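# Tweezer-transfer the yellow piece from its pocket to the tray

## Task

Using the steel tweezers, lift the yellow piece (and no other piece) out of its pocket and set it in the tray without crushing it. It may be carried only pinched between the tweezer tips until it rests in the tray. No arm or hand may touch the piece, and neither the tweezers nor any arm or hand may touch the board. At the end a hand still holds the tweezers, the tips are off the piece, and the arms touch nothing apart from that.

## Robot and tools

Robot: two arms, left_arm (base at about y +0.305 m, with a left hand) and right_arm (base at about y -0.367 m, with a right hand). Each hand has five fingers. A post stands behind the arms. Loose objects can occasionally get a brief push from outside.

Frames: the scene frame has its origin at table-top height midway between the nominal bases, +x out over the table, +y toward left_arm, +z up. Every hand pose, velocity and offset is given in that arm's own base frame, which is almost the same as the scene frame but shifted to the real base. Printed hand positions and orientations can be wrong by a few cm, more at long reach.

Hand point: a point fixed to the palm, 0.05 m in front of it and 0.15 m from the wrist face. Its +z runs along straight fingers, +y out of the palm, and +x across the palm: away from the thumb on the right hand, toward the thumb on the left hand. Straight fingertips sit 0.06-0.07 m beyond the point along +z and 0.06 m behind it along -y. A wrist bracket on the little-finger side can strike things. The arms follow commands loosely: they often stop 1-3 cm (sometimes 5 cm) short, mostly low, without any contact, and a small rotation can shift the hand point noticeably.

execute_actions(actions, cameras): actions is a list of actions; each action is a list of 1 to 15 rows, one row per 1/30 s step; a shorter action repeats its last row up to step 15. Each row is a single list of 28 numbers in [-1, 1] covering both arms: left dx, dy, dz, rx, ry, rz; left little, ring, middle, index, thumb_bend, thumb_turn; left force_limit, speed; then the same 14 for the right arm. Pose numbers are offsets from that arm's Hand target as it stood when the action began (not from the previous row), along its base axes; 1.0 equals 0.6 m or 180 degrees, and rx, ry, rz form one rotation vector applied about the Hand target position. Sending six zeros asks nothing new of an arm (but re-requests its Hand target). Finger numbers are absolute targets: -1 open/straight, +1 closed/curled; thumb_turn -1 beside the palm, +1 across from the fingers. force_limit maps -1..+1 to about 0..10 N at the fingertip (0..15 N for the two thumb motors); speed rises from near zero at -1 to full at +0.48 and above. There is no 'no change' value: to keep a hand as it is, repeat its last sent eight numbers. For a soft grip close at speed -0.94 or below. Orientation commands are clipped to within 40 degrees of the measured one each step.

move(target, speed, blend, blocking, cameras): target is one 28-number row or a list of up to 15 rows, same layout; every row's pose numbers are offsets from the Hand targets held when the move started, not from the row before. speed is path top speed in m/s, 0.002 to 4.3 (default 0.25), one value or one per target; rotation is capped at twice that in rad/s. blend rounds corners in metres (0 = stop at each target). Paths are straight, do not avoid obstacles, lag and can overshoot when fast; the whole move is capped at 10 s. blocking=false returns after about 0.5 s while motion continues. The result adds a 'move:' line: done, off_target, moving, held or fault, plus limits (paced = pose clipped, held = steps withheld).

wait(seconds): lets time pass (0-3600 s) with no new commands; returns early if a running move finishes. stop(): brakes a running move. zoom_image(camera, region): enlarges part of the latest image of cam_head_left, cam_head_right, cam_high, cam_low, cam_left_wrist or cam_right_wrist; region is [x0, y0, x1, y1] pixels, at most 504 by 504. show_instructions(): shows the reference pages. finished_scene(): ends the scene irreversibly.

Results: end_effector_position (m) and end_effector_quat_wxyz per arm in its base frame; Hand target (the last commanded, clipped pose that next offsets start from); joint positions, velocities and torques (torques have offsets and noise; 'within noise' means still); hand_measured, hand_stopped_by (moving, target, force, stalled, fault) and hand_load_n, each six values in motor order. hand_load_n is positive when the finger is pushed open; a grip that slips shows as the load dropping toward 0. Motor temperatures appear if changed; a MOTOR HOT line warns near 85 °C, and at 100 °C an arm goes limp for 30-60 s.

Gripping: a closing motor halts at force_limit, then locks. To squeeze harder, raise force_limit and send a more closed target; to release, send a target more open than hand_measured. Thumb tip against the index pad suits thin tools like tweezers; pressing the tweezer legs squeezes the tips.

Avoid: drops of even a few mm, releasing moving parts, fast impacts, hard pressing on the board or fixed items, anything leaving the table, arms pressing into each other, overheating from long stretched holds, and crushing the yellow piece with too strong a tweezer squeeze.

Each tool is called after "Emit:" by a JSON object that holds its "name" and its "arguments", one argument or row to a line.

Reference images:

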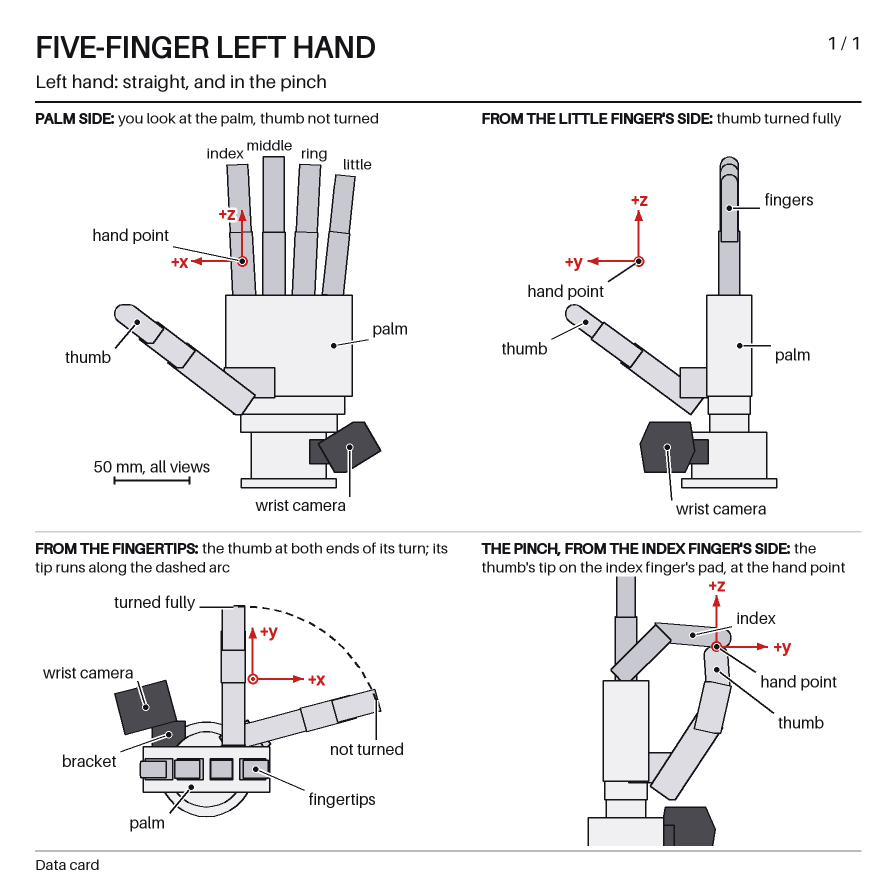

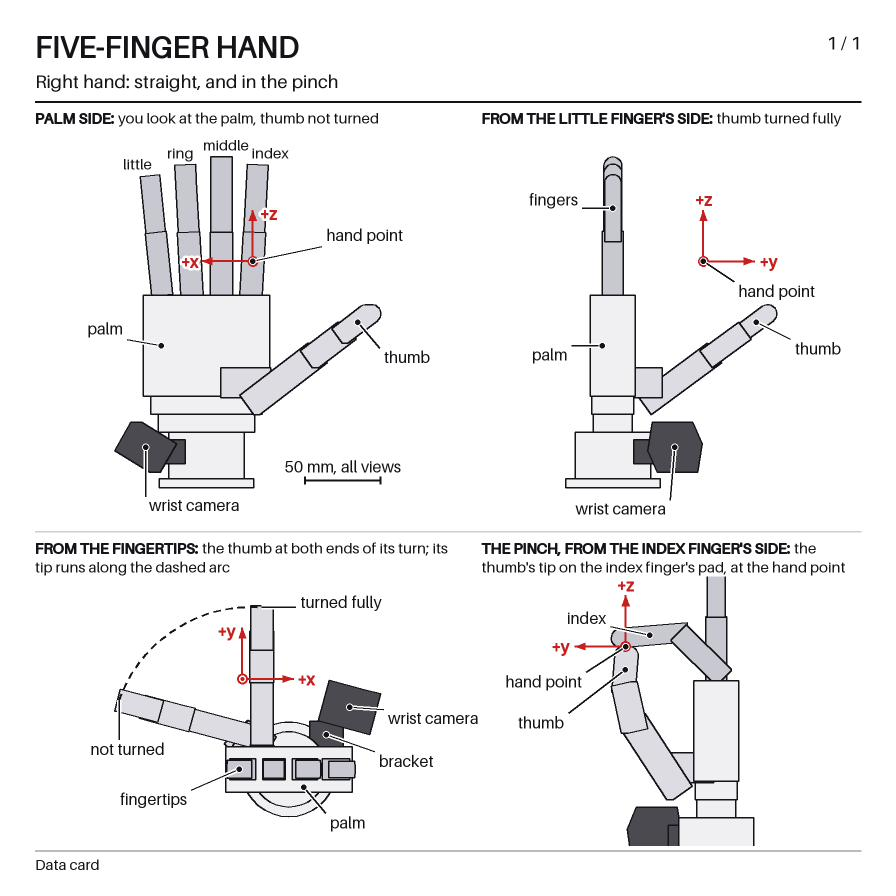

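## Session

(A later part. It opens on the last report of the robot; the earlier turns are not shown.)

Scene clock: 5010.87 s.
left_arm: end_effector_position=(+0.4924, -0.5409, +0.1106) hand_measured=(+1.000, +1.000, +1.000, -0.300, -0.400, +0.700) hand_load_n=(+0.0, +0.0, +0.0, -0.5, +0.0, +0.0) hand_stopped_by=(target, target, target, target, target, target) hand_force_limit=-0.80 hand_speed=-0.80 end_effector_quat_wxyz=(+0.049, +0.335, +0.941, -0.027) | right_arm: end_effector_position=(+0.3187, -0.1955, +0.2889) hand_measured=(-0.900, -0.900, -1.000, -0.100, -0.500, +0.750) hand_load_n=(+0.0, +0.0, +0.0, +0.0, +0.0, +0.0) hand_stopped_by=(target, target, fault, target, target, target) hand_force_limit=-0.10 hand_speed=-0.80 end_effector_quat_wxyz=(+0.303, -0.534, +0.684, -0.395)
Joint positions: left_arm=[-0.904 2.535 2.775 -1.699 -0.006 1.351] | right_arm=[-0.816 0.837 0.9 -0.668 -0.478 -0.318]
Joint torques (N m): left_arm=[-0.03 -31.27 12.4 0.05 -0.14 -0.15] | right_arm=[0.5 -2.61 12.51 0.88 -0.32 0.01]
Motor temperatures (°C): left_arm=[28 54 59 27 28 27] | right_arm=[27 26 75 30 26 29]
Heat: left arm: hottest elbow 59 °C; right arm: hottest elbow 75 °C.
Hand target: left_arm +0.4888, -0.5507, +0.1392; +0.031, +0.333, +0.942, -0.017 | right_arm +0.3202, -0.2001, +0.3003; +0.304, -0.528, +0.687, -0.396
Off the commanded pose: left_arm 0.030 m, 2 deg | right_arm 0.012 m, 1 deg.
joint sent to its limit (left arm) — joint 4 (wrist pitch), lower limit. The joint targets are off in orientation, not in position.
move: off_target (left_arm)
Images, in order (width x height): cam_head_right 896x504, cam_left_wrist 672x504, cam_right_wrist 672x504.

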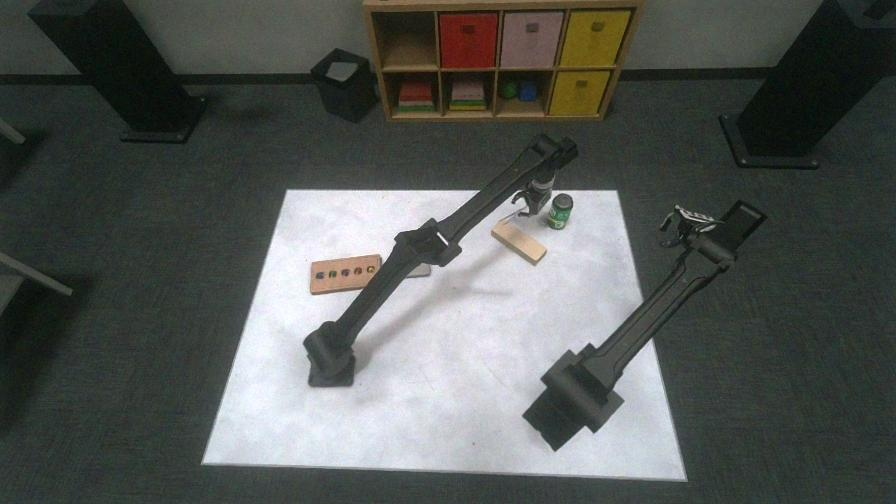

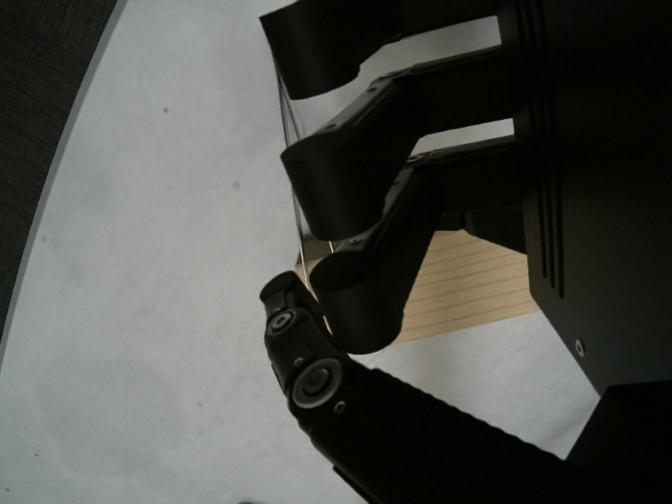

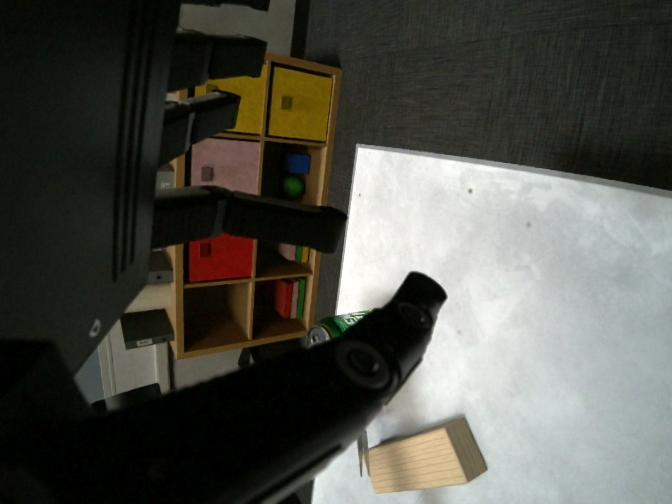

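Emit:
{"name": "zoom_image", "arguments": {
  "camera": "cam_head_right",
  "region": [478, 186, 568, 250]
}}

Emit:
{"name": "zoom_image", "arguments": {
  "camera": "cam_left_wrist",
  "region": [240, 80, 400, 280]
}}

Emit:
{"name": "zoom_image", "arguments": {
  "camera": "cam_right_wrist",
  "region": [345, 405, 405, 485]
}}

Scaled by 5.600 from the camera's image (finer frame: 1280x720).

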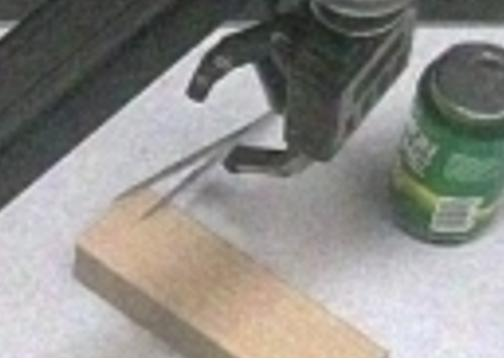

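Scaled by 2.520 from the camera's image (finer frame: 960x720).

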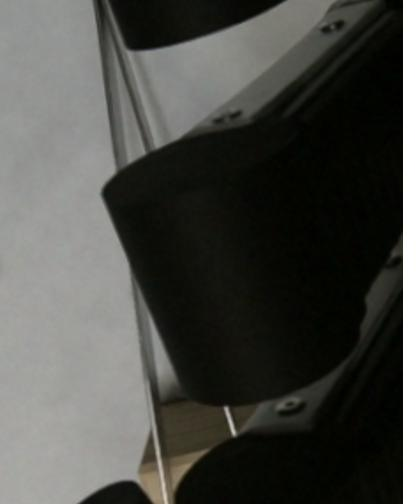

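Scaled by 6.300 from the camera's image (finer frame: 960x720).

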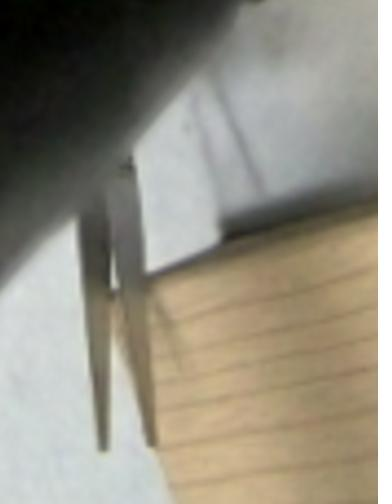

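Emit:
{"name": "move", "arguments": {
  "target": [0.0337,0.0378,0.0,-0.2484,0.2343,-0.0224,1,1,1,-0.3,-0.4,0.7,-0.8,-0.8,0,0,0,0,0,0,-0.9,-0.9,-0.3,-0.1,-0.5,0.75,-0.1,-0.8],
  "speed": 0.1,
  "cameras": ["cam_left_wrist","cam_head_right","cam_right_wrist"]
}}

Scene clock: 5160.37 s.
left_arm: end_effector_position=(+0.5028, -0.5345, +0.1276) hand_measured=(+1.000, +1.000, +1.000, -0.300, -0.400, +0.700) hand_load_n=(+0.0, +0.0, +0.0, +0.0, +0.0, +0.0) hand_stopped_by=(target, target, target, target, target, target) hand_force_limit=-0.80 hand_speed=-0.80 end_effector_quat_wxyz=(-0.146, +0.277, +0.813, -0.491) | right_arm: end_effector_position=(+0.3187, -0.1955, +0.2889) hand_measured=(-0.900, -0.900, -1.000, -0.100, -0.500, +0.750) hand_load_n=(+0.0, +0.0, +0.0, +0.0, +0.0, +0.0) hand_stopped_by=(target, target, fault, target, target, target) hand_force_limit=-0.10 hand_speed=-0.80 end_effector_quat_wxyz=(+0.303, -0.534, +0.684, -0.395)
Joint positions: left_arm=[-0.621 2.518 2.653 -1.699 1.076 1.602] | right_arm=[-0.816 0.837 0.9 -0.668 -0.478 -0.318]
Joint torques (N m): left_arm=[1.85 -30.45 9.33 -0.14 0.94 0.07] | right_arm=[0.56 -2.61 12.51 0.88 -0.32 0.01]
Motor temperatures (°C): left_arm=[28 53 53 27 29 27] | right_arm=[27 26 75 30 26 29]
Heat: left arm: hottest shoulder 53 °C; right arm: hottest elbow 75 °C.
Hand target: left_arm +0.5090, -0.5280, +0.1393; -0.181, +0.300, +0.803, -0.483 | right_arm +0.3202, -0.2001, +0.3003; +0.304, -0.528, +0.687, -0.396
Off the commanded pose: left_arm 0.015 m, 5 deg | right_arm 0.012 m, 1 deg.
joint sent to its limit (left arm) — joint 4 (wrist pitch), lower limit. The joint targets are off in orientation, not in position.
move: off_target (left_arm)
Images, in order (width x height): cam_head_right 896x504, cam_left_wrist 672x504, cam_right_wrist 672x504.

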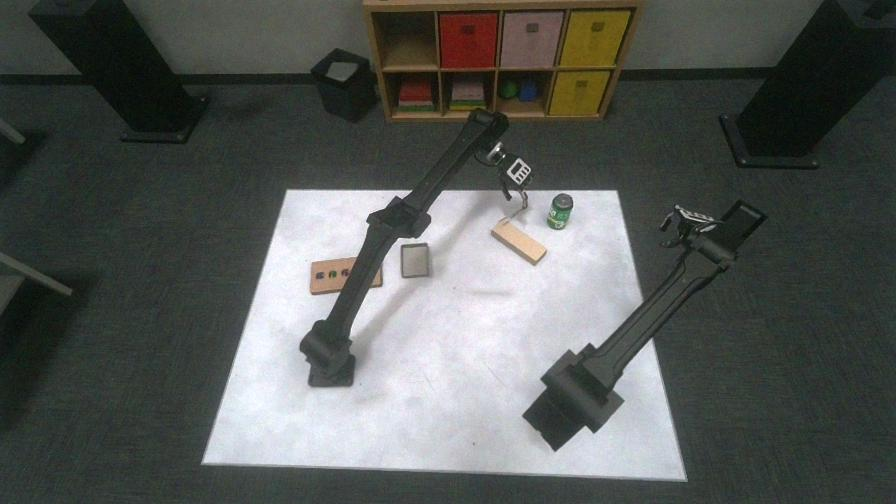

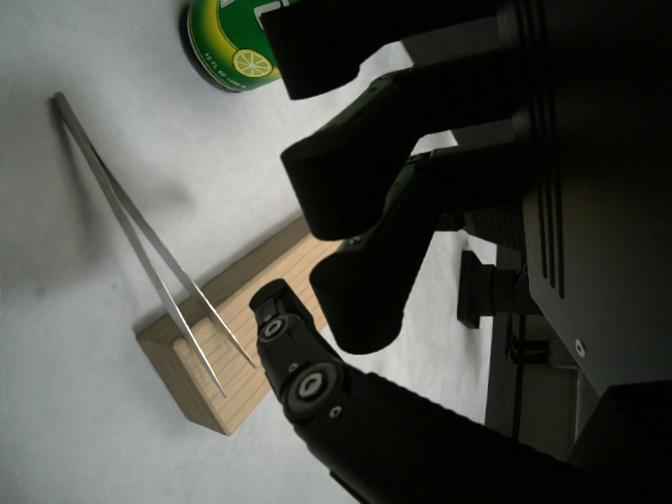

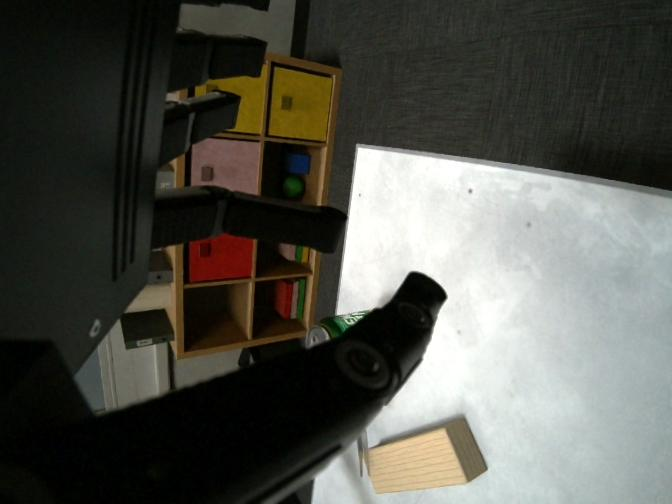

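Emit:
{"name": "zoom_image", "arguments": {
  "camera": "cam_left_wrist",
  "region": [20, 60, 420, 460]
}}

Emit:
{"name": "zoom_image", "arguments": {
  "camera": "cam_head_right",
  "region": [478, 160, 578, 250]
}}

Scaled by 1.260 from the camera's image (finer frame: 960x720).

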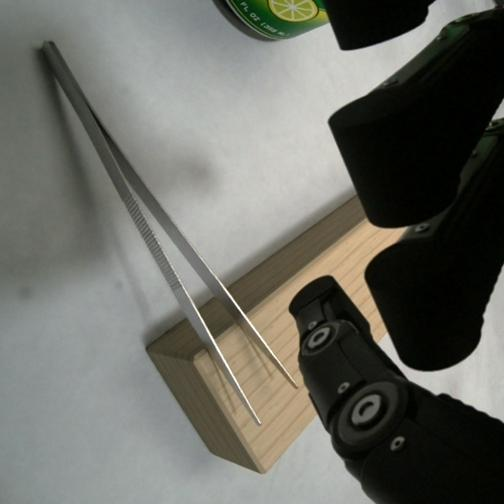

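Scaled by 5.040 from the camera's image (finer frame: 1280x720).

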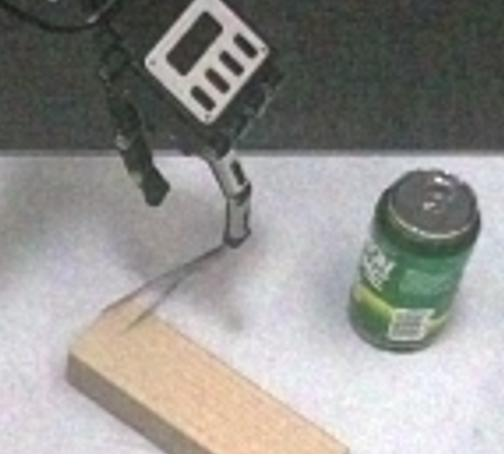

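Emit:
{"name": "zoom_image", "arguments": {
  "camera": "cam_left_wrist",
  "region": [120, 240, 320, 440]
}}

Scaled by 2.520 from the camera's image (finer frame: 960x720).

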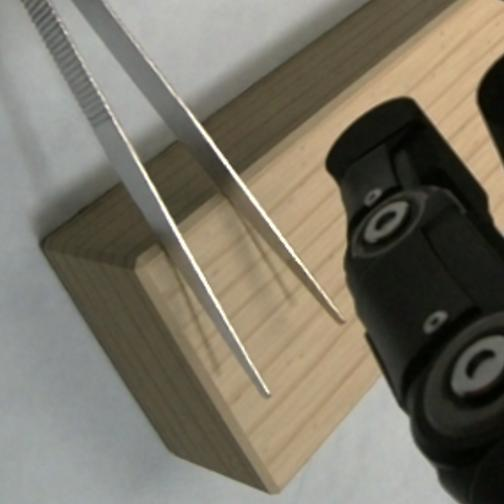

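Emit:
{"name": "zoom_image", "arguments": {
  "camera": "cam_head_right",
  "region": [484, 208, 550, 270]
}}

Emit:
{"name": "zoom_image", "arguments": {
  "camera": "cam_head_right",
  "region": [490, 186, 540, 236]
}}

Scaled by 7.636 from the camera's image (finer frame: 1280x720).

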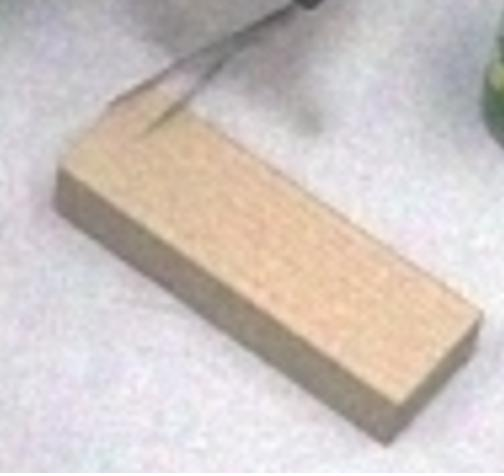

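Scaled by 10.080 from the camera's image (finer frame: 1280x720).

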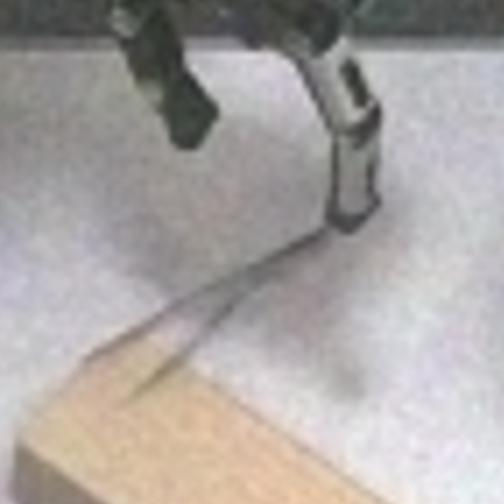

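Emit:
{"name": "execute_actions", "arguments": {
  "actions": [],
  "cameras": ["cam_left_wrist","cam_head_right"]
}}

Scene clock: 5368.67 s.
left_arm: end_effector_position=(+0.5028, -0.5345, +0.1276) hand_measured=(+1.000, +1.000, +1.000, -0.300, -0.400, +0.700) hand_load_n=(+0.0, +0.0, +0.0, +0.0, +0.0, +0.0) hand_stopped_by=(target, target, target, target, target, target) hand_force_limit=-0.80 hand_speed=-0.80 end_effector_quat_wxyz=(-0.146, +0.277, +0.813, -0.491) | right_arm: end_effector_position=(+0.3187, -0.1955, +0.2889) hand_measured=(-0.900, -0.900, -1.000, -0.100, -0.500, +0.750) hand_load_n=(+0.0, +0.0, +0.0, +0.0, +0.0, +0.0) hand_stopped_by=(target, target, fault, target, target, target) hand_force_limit=-0.10 hand_speed=-0.80 end_effector_quat_wxyz=(+0.303, -0.534, +0.684, -0.395)
Joint positions: left_arm=[-0.621 2.518 2.653 -1.699 1.076 1.603] | right_arm=[-0.816 0.837 0.9 -0.668 -0.478 -0.318]
Joint velocities: within noise
Joint torques (N m): left_arm=[1.67 -30.27 9.43 -0.2 0.92 0.07] | right_arm=[0.44 -2.61 12.51 0.87 -0.32 0.01]
Motor temperatures (°C): left_arm=[28 55 47 27 30 27] | right_arm=[27 26 75 30 26 29]
Heat: left arm: hottest shoulder 55 °C; right arm: hottest elbow 75 °C.
Hand target: left_arm +0.5090, -0.5280, +0.1393; -0.181, +0.300, +0.803, -0.483 | right_arm +0.3202, -0.2001, +0.3003; +0.304, -0.528, +0.687, -0.396
Off the commanded pose: left_arm 0.015 m, 5 deg | right_arm 0.012 m, 1 deg.
Images, in order (width x height): cam_head_right 896x504, cam_left_wrist 672x504.

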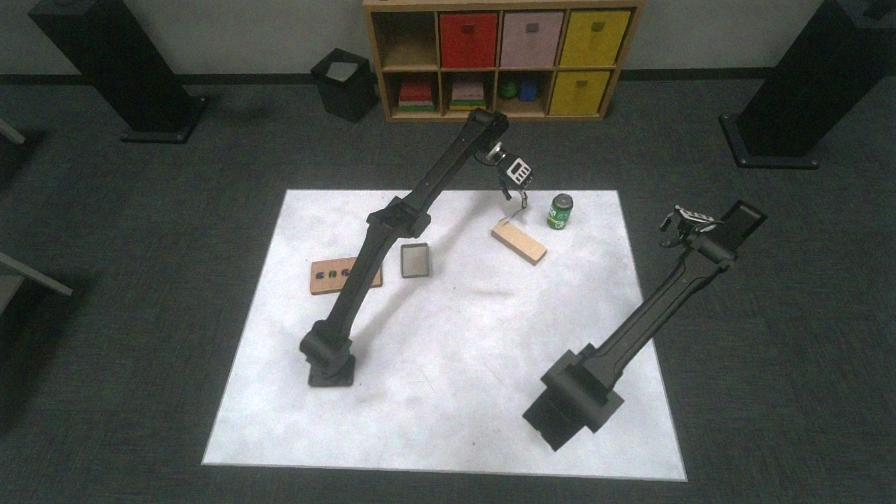

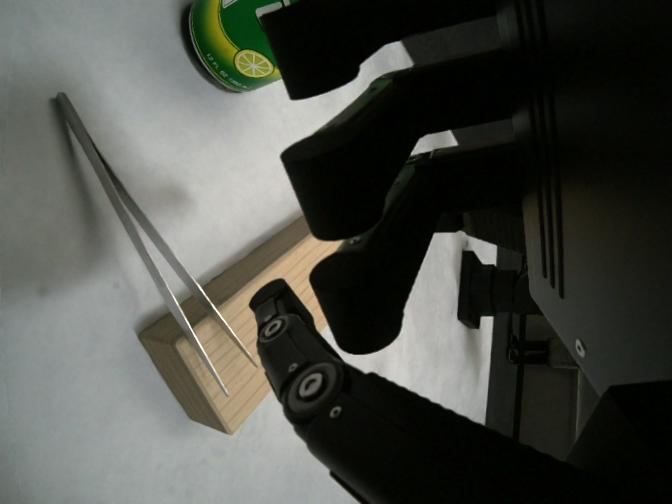

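Emit:
{"name": "zoom_image", "arguments": {
  "camera": "cam_head_right",
  "region": [470, 140, 590, 270]
}}

Emit:
{"name": "execute_actions", "arguments": {
  "actions": [],
  "cameras": ["cam_head_left","cam_low","cam_right_wrist"]
}}

Scaled by 3.877 from the camera's image (finer frame: 1280x720).

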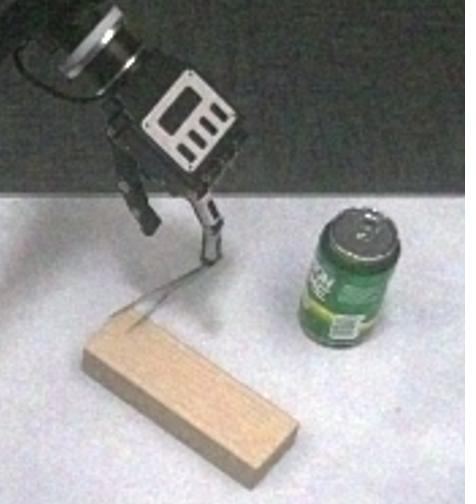

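Scene clock: 5412.93 s.
left_arm: end_effector_position=(+0.5028, -0.5345, +0.1276) hand_measured=(+1.000, +1.000, +1.000, -0.300, -0.400, +0.700) hand_load_n=(+0.0, +0.0, +0.0, +0.0, +0.0, +0.0) hand_stopped_by=(target, target, target, target, target, target) hand_force_limit=-0.80 hand_speed=-0.80 end_effector_quat_wxyz=(-0.146, +0.277, +0.813, -0.491) | right_arm: end_effector_position=(+0.3187, -0.1955, +0.2889) hand_measured=(-0.900, -0.900, -1.000, -0.100, -0.500, +0.750) hand_load_n=(+0.0, +0.0, +0.0, +0.0, +0.0, +0.0) hand_stopped_by=(target, target, fault, target, target, target) hand_force_limit=-0.10 hand_speed=-0.80 end_effector_quat_wxyz=(+0.303, -0.534, +0.684, -0.395)
Joint positions: left_arm=[-0.621 2.518 2.653 -1.699 1.076 1.603] | right_arm=[-0.816 0.837 0.9 -0.668 -0.478 -0.318]
Joint velocities: within noise
Joint torques (N m): left_arm=[1.79 -30.45 9.5 -0.14 0.95 0.07] | right_arm=[0.5 -2.61 12.49 0.87 -0.32 0.01]
Motor temperatures (°C): left_arm=[28 56 46 27 31 27] | right_arm=[27 26 75 30 26 29]
Heat: left arm: hottest shoulder 56 °C; right arm: hottest elbow 75 °C.
Hand target: left_arm +0.5090, -0.5280, +0.1393; -0.181, +0.300, +0.803, -0.483 | right_arm +0.3202, -0.2001, +0.3003; +0.304, -0.528, +0.687, -0.396
Off the commanded pose: left_arm 0.015 m, 5 deg | right_arm 0.012 m, 1 deg.
Images, in order (width x height): cam_head_left 896x504, cam_low 896x504, cam_right_wrist 672x504.

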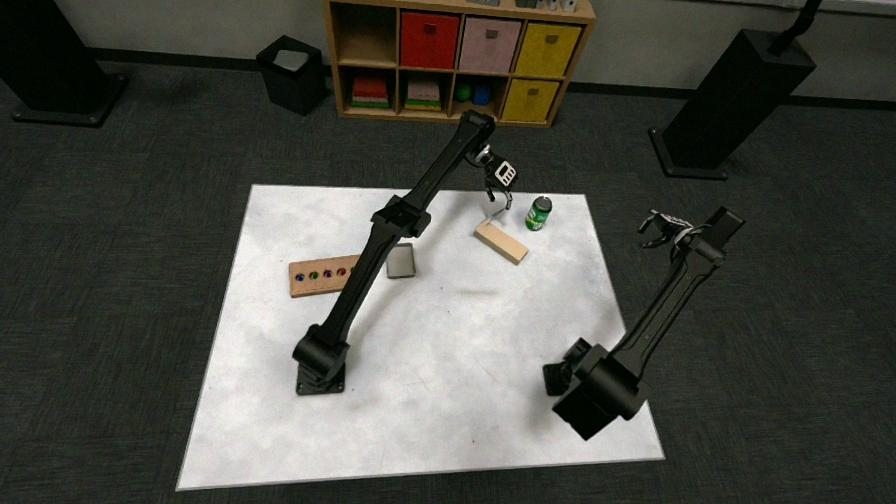

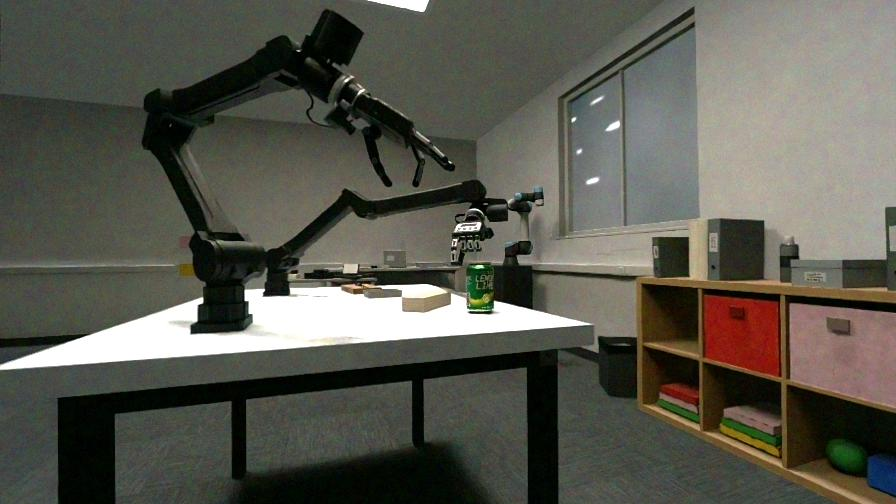

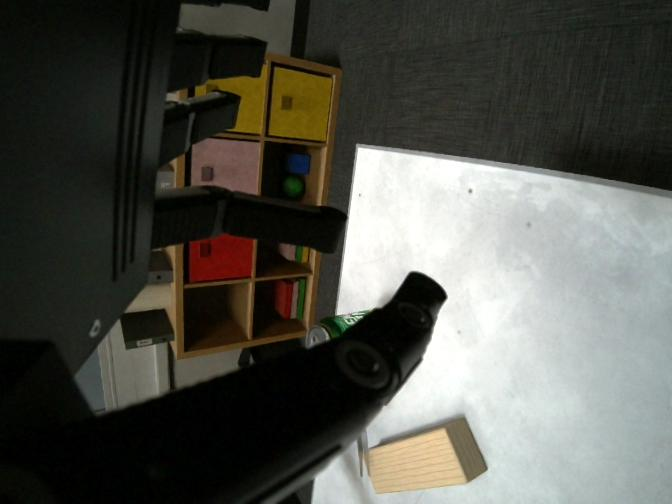

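Emit:
{"name": "zoom_image", "arguments": {
  "camera": "cam_low",
  "region": [390, 200, 520, 330]
}}

Scaled by 3.877 from the camera's image (finer frame: 1280x720).

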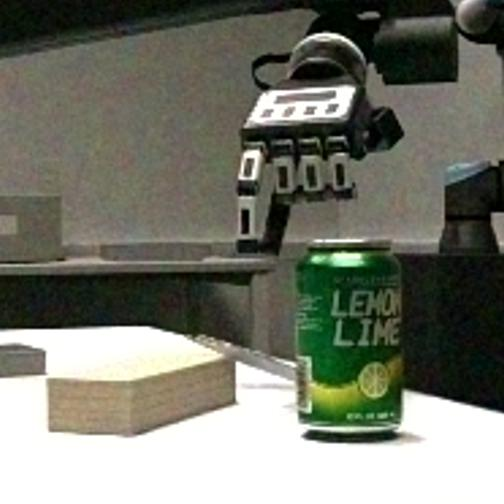

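Emit:
{"name": "move", "arguments": {
  "target": [0,0,-0.05,0,0,0,1,1,1,-0.3,-0.4,0.7,-0.8,-0.8,0,0,0,0,0,0,-0.9,-0.9,-0.3,-0.1,-0.5,0.75,-0.1,-0.8],
  "speed": 0.06,
  "cameras": ["cam_head_right","cam_left_wrist","cam_low"]
}}

Scene clock: 5451.00 s.
left_arm: end_effector_position=(+0.5032, -0.5342, +0.1151) hand_measured=(+1.000, +1.000, +1.000, -0.300, -0.400, +0.700) hand_load_n=(+0.0, +0.0, +0.0, +0.0, +0.0, +0.0) hand_stopped_by=(target, target, target, target, target, target) hand_force_limit=-0.80 hand_speed=-0.80 end_effector_quat_wxyz=(-0.146, +0.287, +0.809, -0.491) | right_arm: end_effector_position=(+0.3187, -0.1955, +0.2889) hand_measured=(-0.900, -0.900, -1.000, -0.100, -0.500, +0.750) hand_load_n=(+0.0, +0.0, +0.0, +0.0, +0.0, +0.0) hand_stopped_by=(target, target, fault, target, target, target) hand_force_limit=-0.10 hand_speed=-0.80 end_effector_quat_wxyz=(+0.303, -0.534, +0.684, -0.395)
Joint positions: left_arm=[-0.621 2.528 2.64 -1.699 1.076 1.641] | right_arm=[-0.816 0.837 0.9 -0.668 -0.478 -0.318]
Joint torques (N m): left_arm=[1.79 -28.28 9.48 -0.23 0.81 0.09] | right_arm=[0.5 -2.55 12.49 0.88 -0.32 0.01]
Motor temperatures (°C): left_arm=[28 56 46 27 31 27] | right_arm=[27 26 75 30 26 29]
Heat: left arm: hottest shoulder 56 °C; right arm: hottest elbow 75 °C.
Hand target: left_arm +0.5090, -0.5280, +0.1093; -0.181, +0.300, +0.803, -0.483 | right_arm +0.3202, -0.2001, +0.3003; +0.304, -0.528, +0.687, -0.396
Off the commanded pose: left_arm 0.010 m, 4 deg | right_arm 0.012 m, 1 deg.
joint sent to its limit (left arm) — joint 4 (wrist pitch), lower limit. The joint targets are off in orientation, not in position.
move: off_target (left_arm)
Images, in order (width x height): cam_head_right 896x504, cam_low 896x504, cam_left_wrist 672x504.

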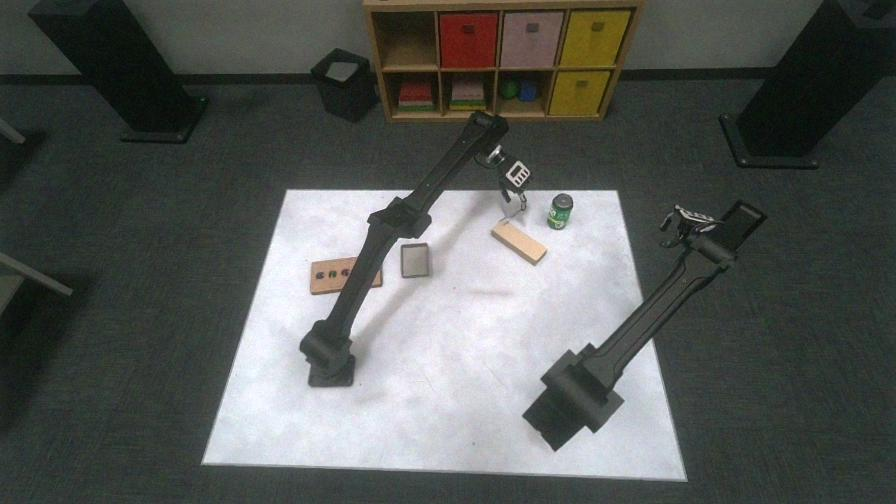

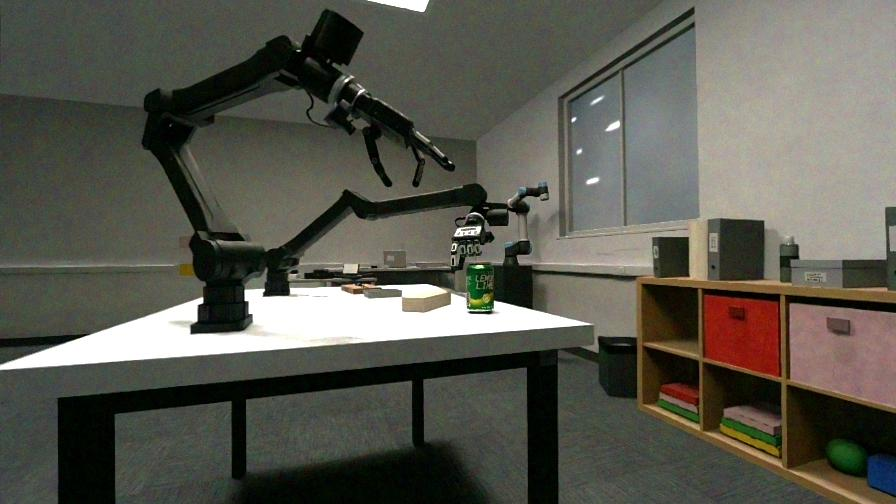

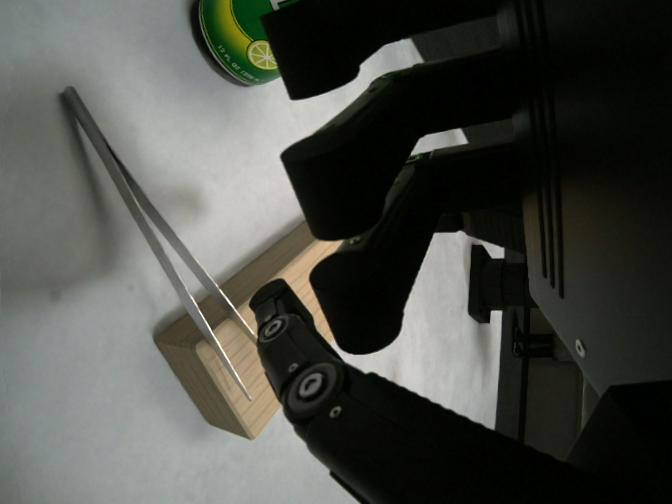

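Emit:
{"name": "zoom_image", "arguments": {
  "camera": "cam_head_right",
  "region": [484, 174, 550, 236]
}}

Emit:
{"name": "zoom_image", "arguments": {
  "camera": "cam_low",
  "region": [420, 235, 500, 320]
}}

Scaled by 7.636 from the camera's image (finer frame: 1280x720).

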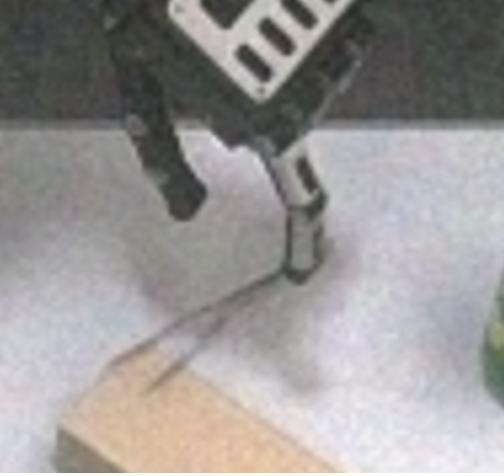

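Scaled by 5.929 from the camera's image (finer frame: 1280x720).

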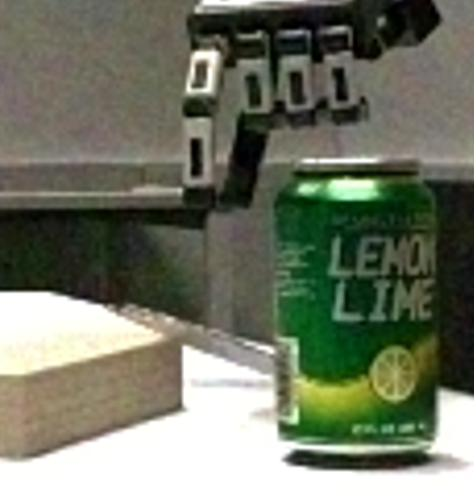

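Emit:
{"name": "move", "arguments": {
  "target": [0.022,0.009,-0.06,0,0,0,1,1,1,-0.3,-0.4,0.7,-0.8,-0.8,0,0,0,0,0,0,-0.9,-0.9,-0.3,-0.1,-0.5,0.75,-0.1,-0.8],
  "speed": 0.06,
  "cameras": ["cam_head_right","cam_left_wrist","cam_low"]
}}

Emit:
{"name": "zoom_image", "arguments": {
  "camera": "cam_head_right",
  "region": [484, 174, 550, 236]
}}

Emit:
{"name": "zoom_image", "arguments": {
  "camera": "cam_low",
  "region": [420, 235, 500, 320]
}}

Scene clock: 5541.80 s.
left_arm: end_effector_position=(+0.5101, -0.5266, +0.0646) hand_measured=(+1.000, +1.000, +1.000, -0.300, -0.400, +0.700) hand_load_n=(+0.0, +0.0, +0.0, +0.0, +0.0, +0.0) hand_stopped_by=(target, target, target, target, target, target) hand_force_limit=-0.80 hand_speed=-0.80 end_effector_quat_wxyz=(-0.163, +0.279, +0.812, -0.487) | right_arm: end_effector_position=(+0.3187, -0.1955, +0.2889) hand_measured=(-0.900, -0.900, -1.000, -0.100, -0.500, +0.750) hand_load_n=(+0.0, +0.0, +0.0, +0.0, +0.0, +0.5) hand_stopped_by=(target, target, fault, target, target, target) hand_force_limit=-0.10 hand_speed=-0.80 end_effector_quat_wxyz=(+0.303, -0.534, +0.684, -0.395)
Joint positions: left_arm=[-0.607 2.599 2.64 -1.699 1.076 1.678] | right_arm=[-0.816 0.837 0.9 -0.668 -0.478 -0.318]
Joint torques (N m): left_arm=[1.73 -29.22 12.08 -0.35 0.66 0.1] | right_arm=[0.5 -2.61 12.51 0.87 -0.32 0.01]
Motor temperatures (°C): left_arm=[28 50 48 27 30 27] | right_arm=[27 26 75 30 26 29]
Heat: left arm: hottest shoulder 50 °C; right arm: hottest elbow 75 °C.
Hand target: left_arm +0.5223, -0.5225, +0.0733; -0.181, +0.300, +0.803, -0.483 | right_arm +0.3202, -0.2001, +0.3003; +0.304, -0.528, +0.687, -0.396
Off the commanded pose: left_arm 0.015 m, 3 deg | right_arm 0.012 m, 1 deg.
joint sent to its limit (left arm) — joint 4 (wrist pitch), lower limit. The joint targets are off in orientation, not in position.
move: off_target (left_arm)
Images, in order (width x height): cam_head_right 896x504, cam_low 896x504, cam_left_wrist 672x504.

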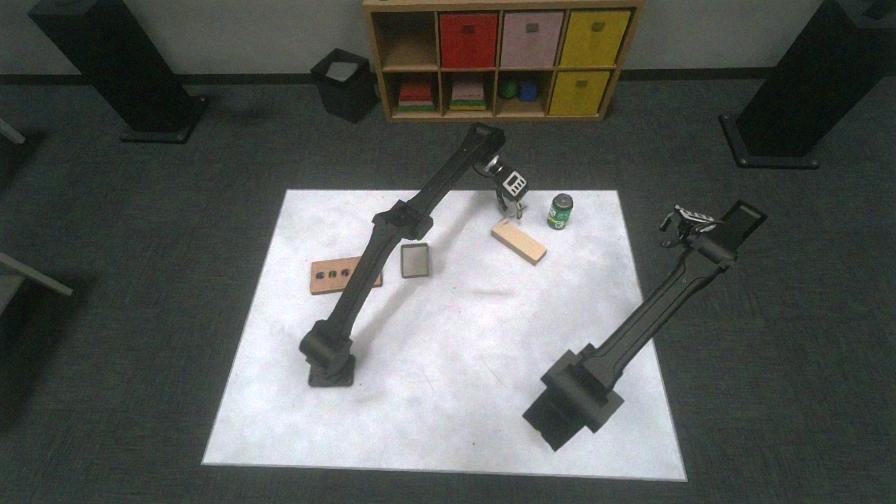

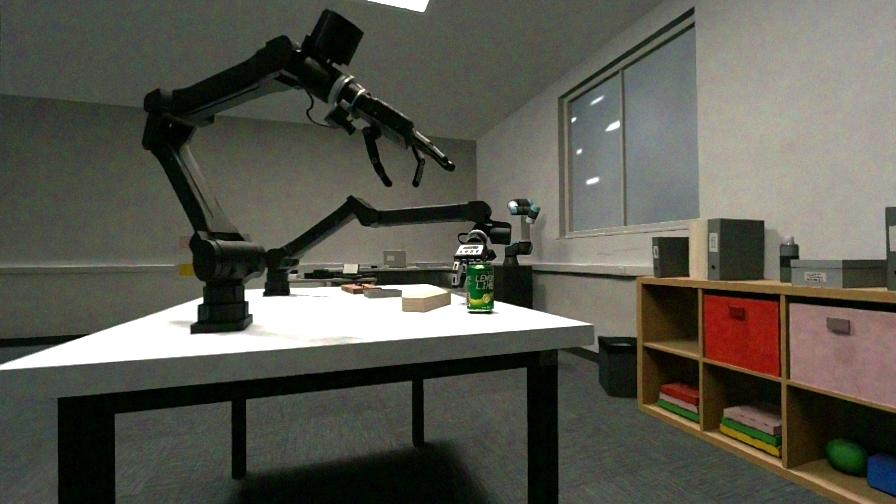

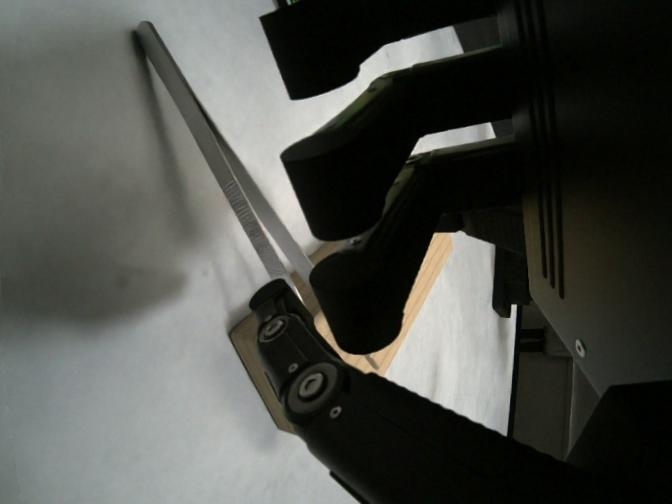

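Scaled by 7.636 from the camera's image (finer frame: 1280x720).

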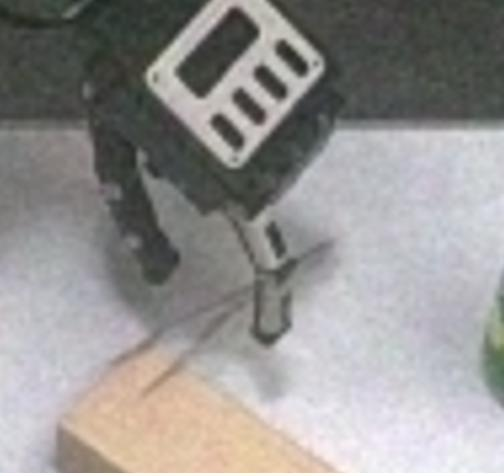

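Scaled by 5.929 from the camera's image (finer frame: 1280x720).

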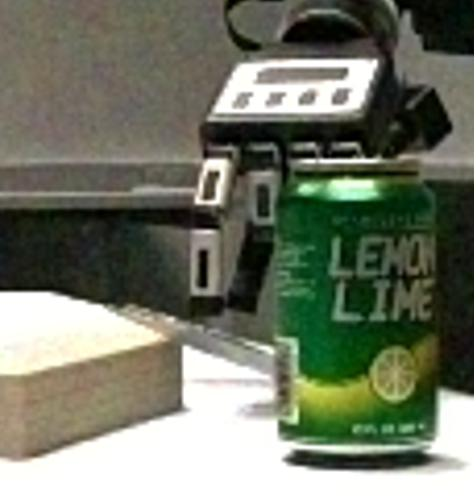

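Emit:
{"name": "move", "arguments": {
  "target": [0.012,-0.002,-0.024,0,0,0,1,1,1,-0.3,-0.4,0.7,-0.8,-0.8,0,0,0,0,0,0,-0.9,-0.9,-0.3,-0.1,-0.5,0.75,-0.1,-0.8],
  "speed": 0.05,
  "cameras": ["cam_head_right","cam_left_wrist","cam_right_wrist"]
}}

Emit:
{"name": "zoom_image", "arguments": {
  "camera": "cam_head_right",
  "region": [484, 174, 550, 236]
}}

Emit:
{"name": "zoom_image", "arguments": {
  "camera": "cam_right_wrist",
  "region": [330, 400, 430, 504]
}}

Scene clock: 5618.93 s.
left_arm: end_effector_position=(+0.5130, -0.5265, +0.0479) hand_measured=(+1.000, +1.000, +1.000, -0.300, -0.400, +0.700) hand_load_n=(+0.0, +0.0, +0.0, +0.0, +0.0, +0.0) hand_stopped_by=(target, target, target, target, target, target) hand_force_limit=-0.80 hand_speed=-0.80 end_effector_quat_wxyz=(-0.167, +0.276, +0.813, -0.485) | right_arm: end_effector_position=(+0.3187, -0.1955, +0.2889) hand_measured=(-0.900, -0.900, -1.000, -0.100, -0.500, +0.750) hand_load_n=(+0.0, +0.0, +0.0, +0.0, +0.0, +0.0) hand_stopped_by=(target, target, fault, target, target, target) hand_force_limit=-0.10 hand_speed=-0.80 end_effector_quat_wxyz=(+0.303, -0.534, +0.684, -0.395)
Joint positions: left_arm=[-0.605 2.633 2.662 -1.699 1.075 1.681] | right_arm=[-0.816 0.837 0.9 -0.668 -0.478 -0.318]
Joint torques (N m): left_arm=[2.14 -28.81 13.83 -0.35 0.64 0.06] | right_arm=[0.5 -2.61 12.51 0.87 -0.32 0.01]
Motor temperatures (°C): left_arm=[28 48 51 27 30 27] | right_arm=[27 26 75 30 26 29]
Heat: left arm: hottest elbow 51 °C; right arm: hottest elbow 75 °C.
Hand target: left_arm +0.5293, -0.5239, +0.0588; -0.181, +0.300, +0.803, -0.483 | right_arm +0.3202, -0.2001, +0.3003; +0.304, -0.528, +0.687, -0.396
Off the commanded pose: left_arm 0.020 m, 3 deg | right_arm 0.012 m, 1 deg.
joint sent to its limit (left arm) — joint 4 (wrist pitch), lower limit. The joint targets are off in orientation, not in position.
move: off_target (left_arm)

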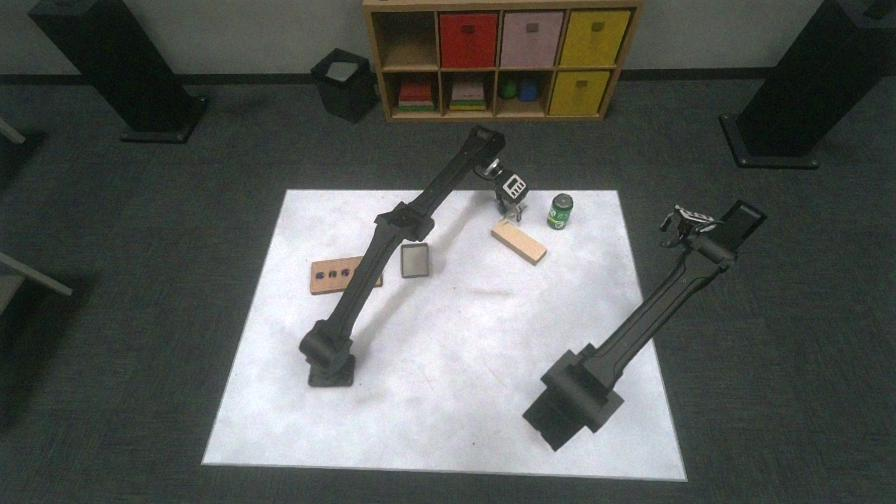

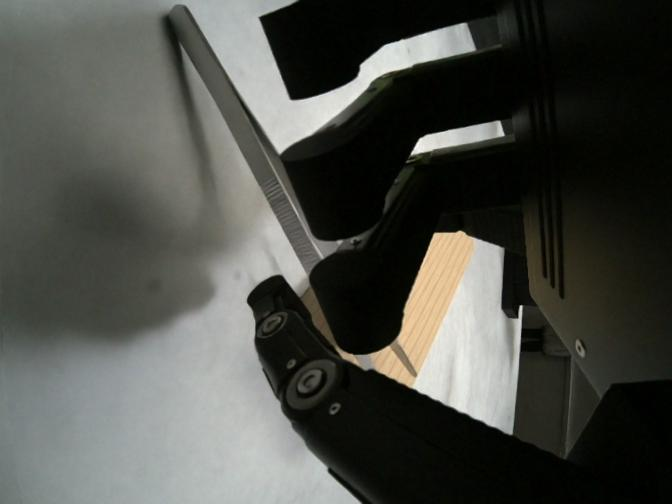

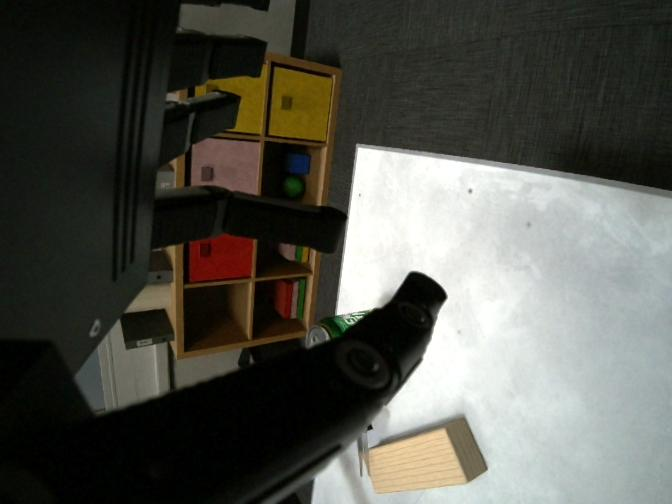

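Scaled by 7.636 from the camera's image (finer frame: 1280x720).

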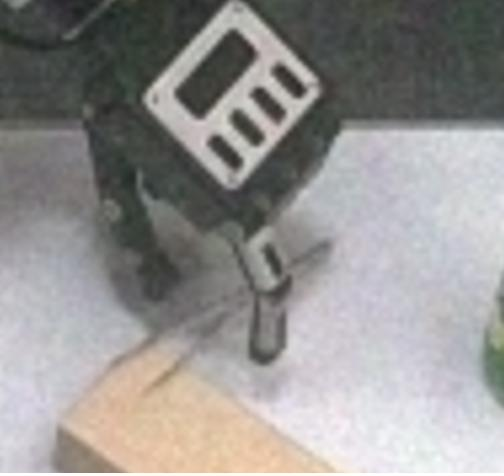

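Scaled by 4.846 from the camera's image (finer frame: 960x720).

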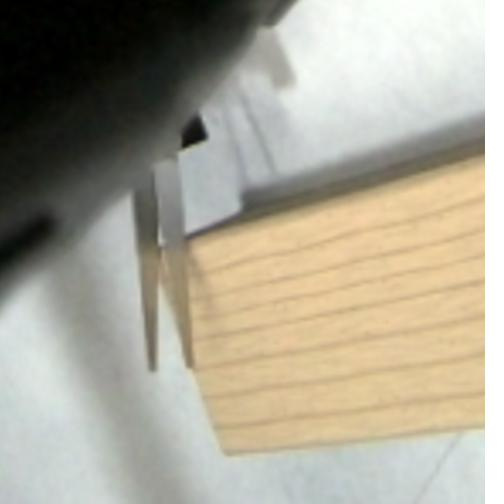

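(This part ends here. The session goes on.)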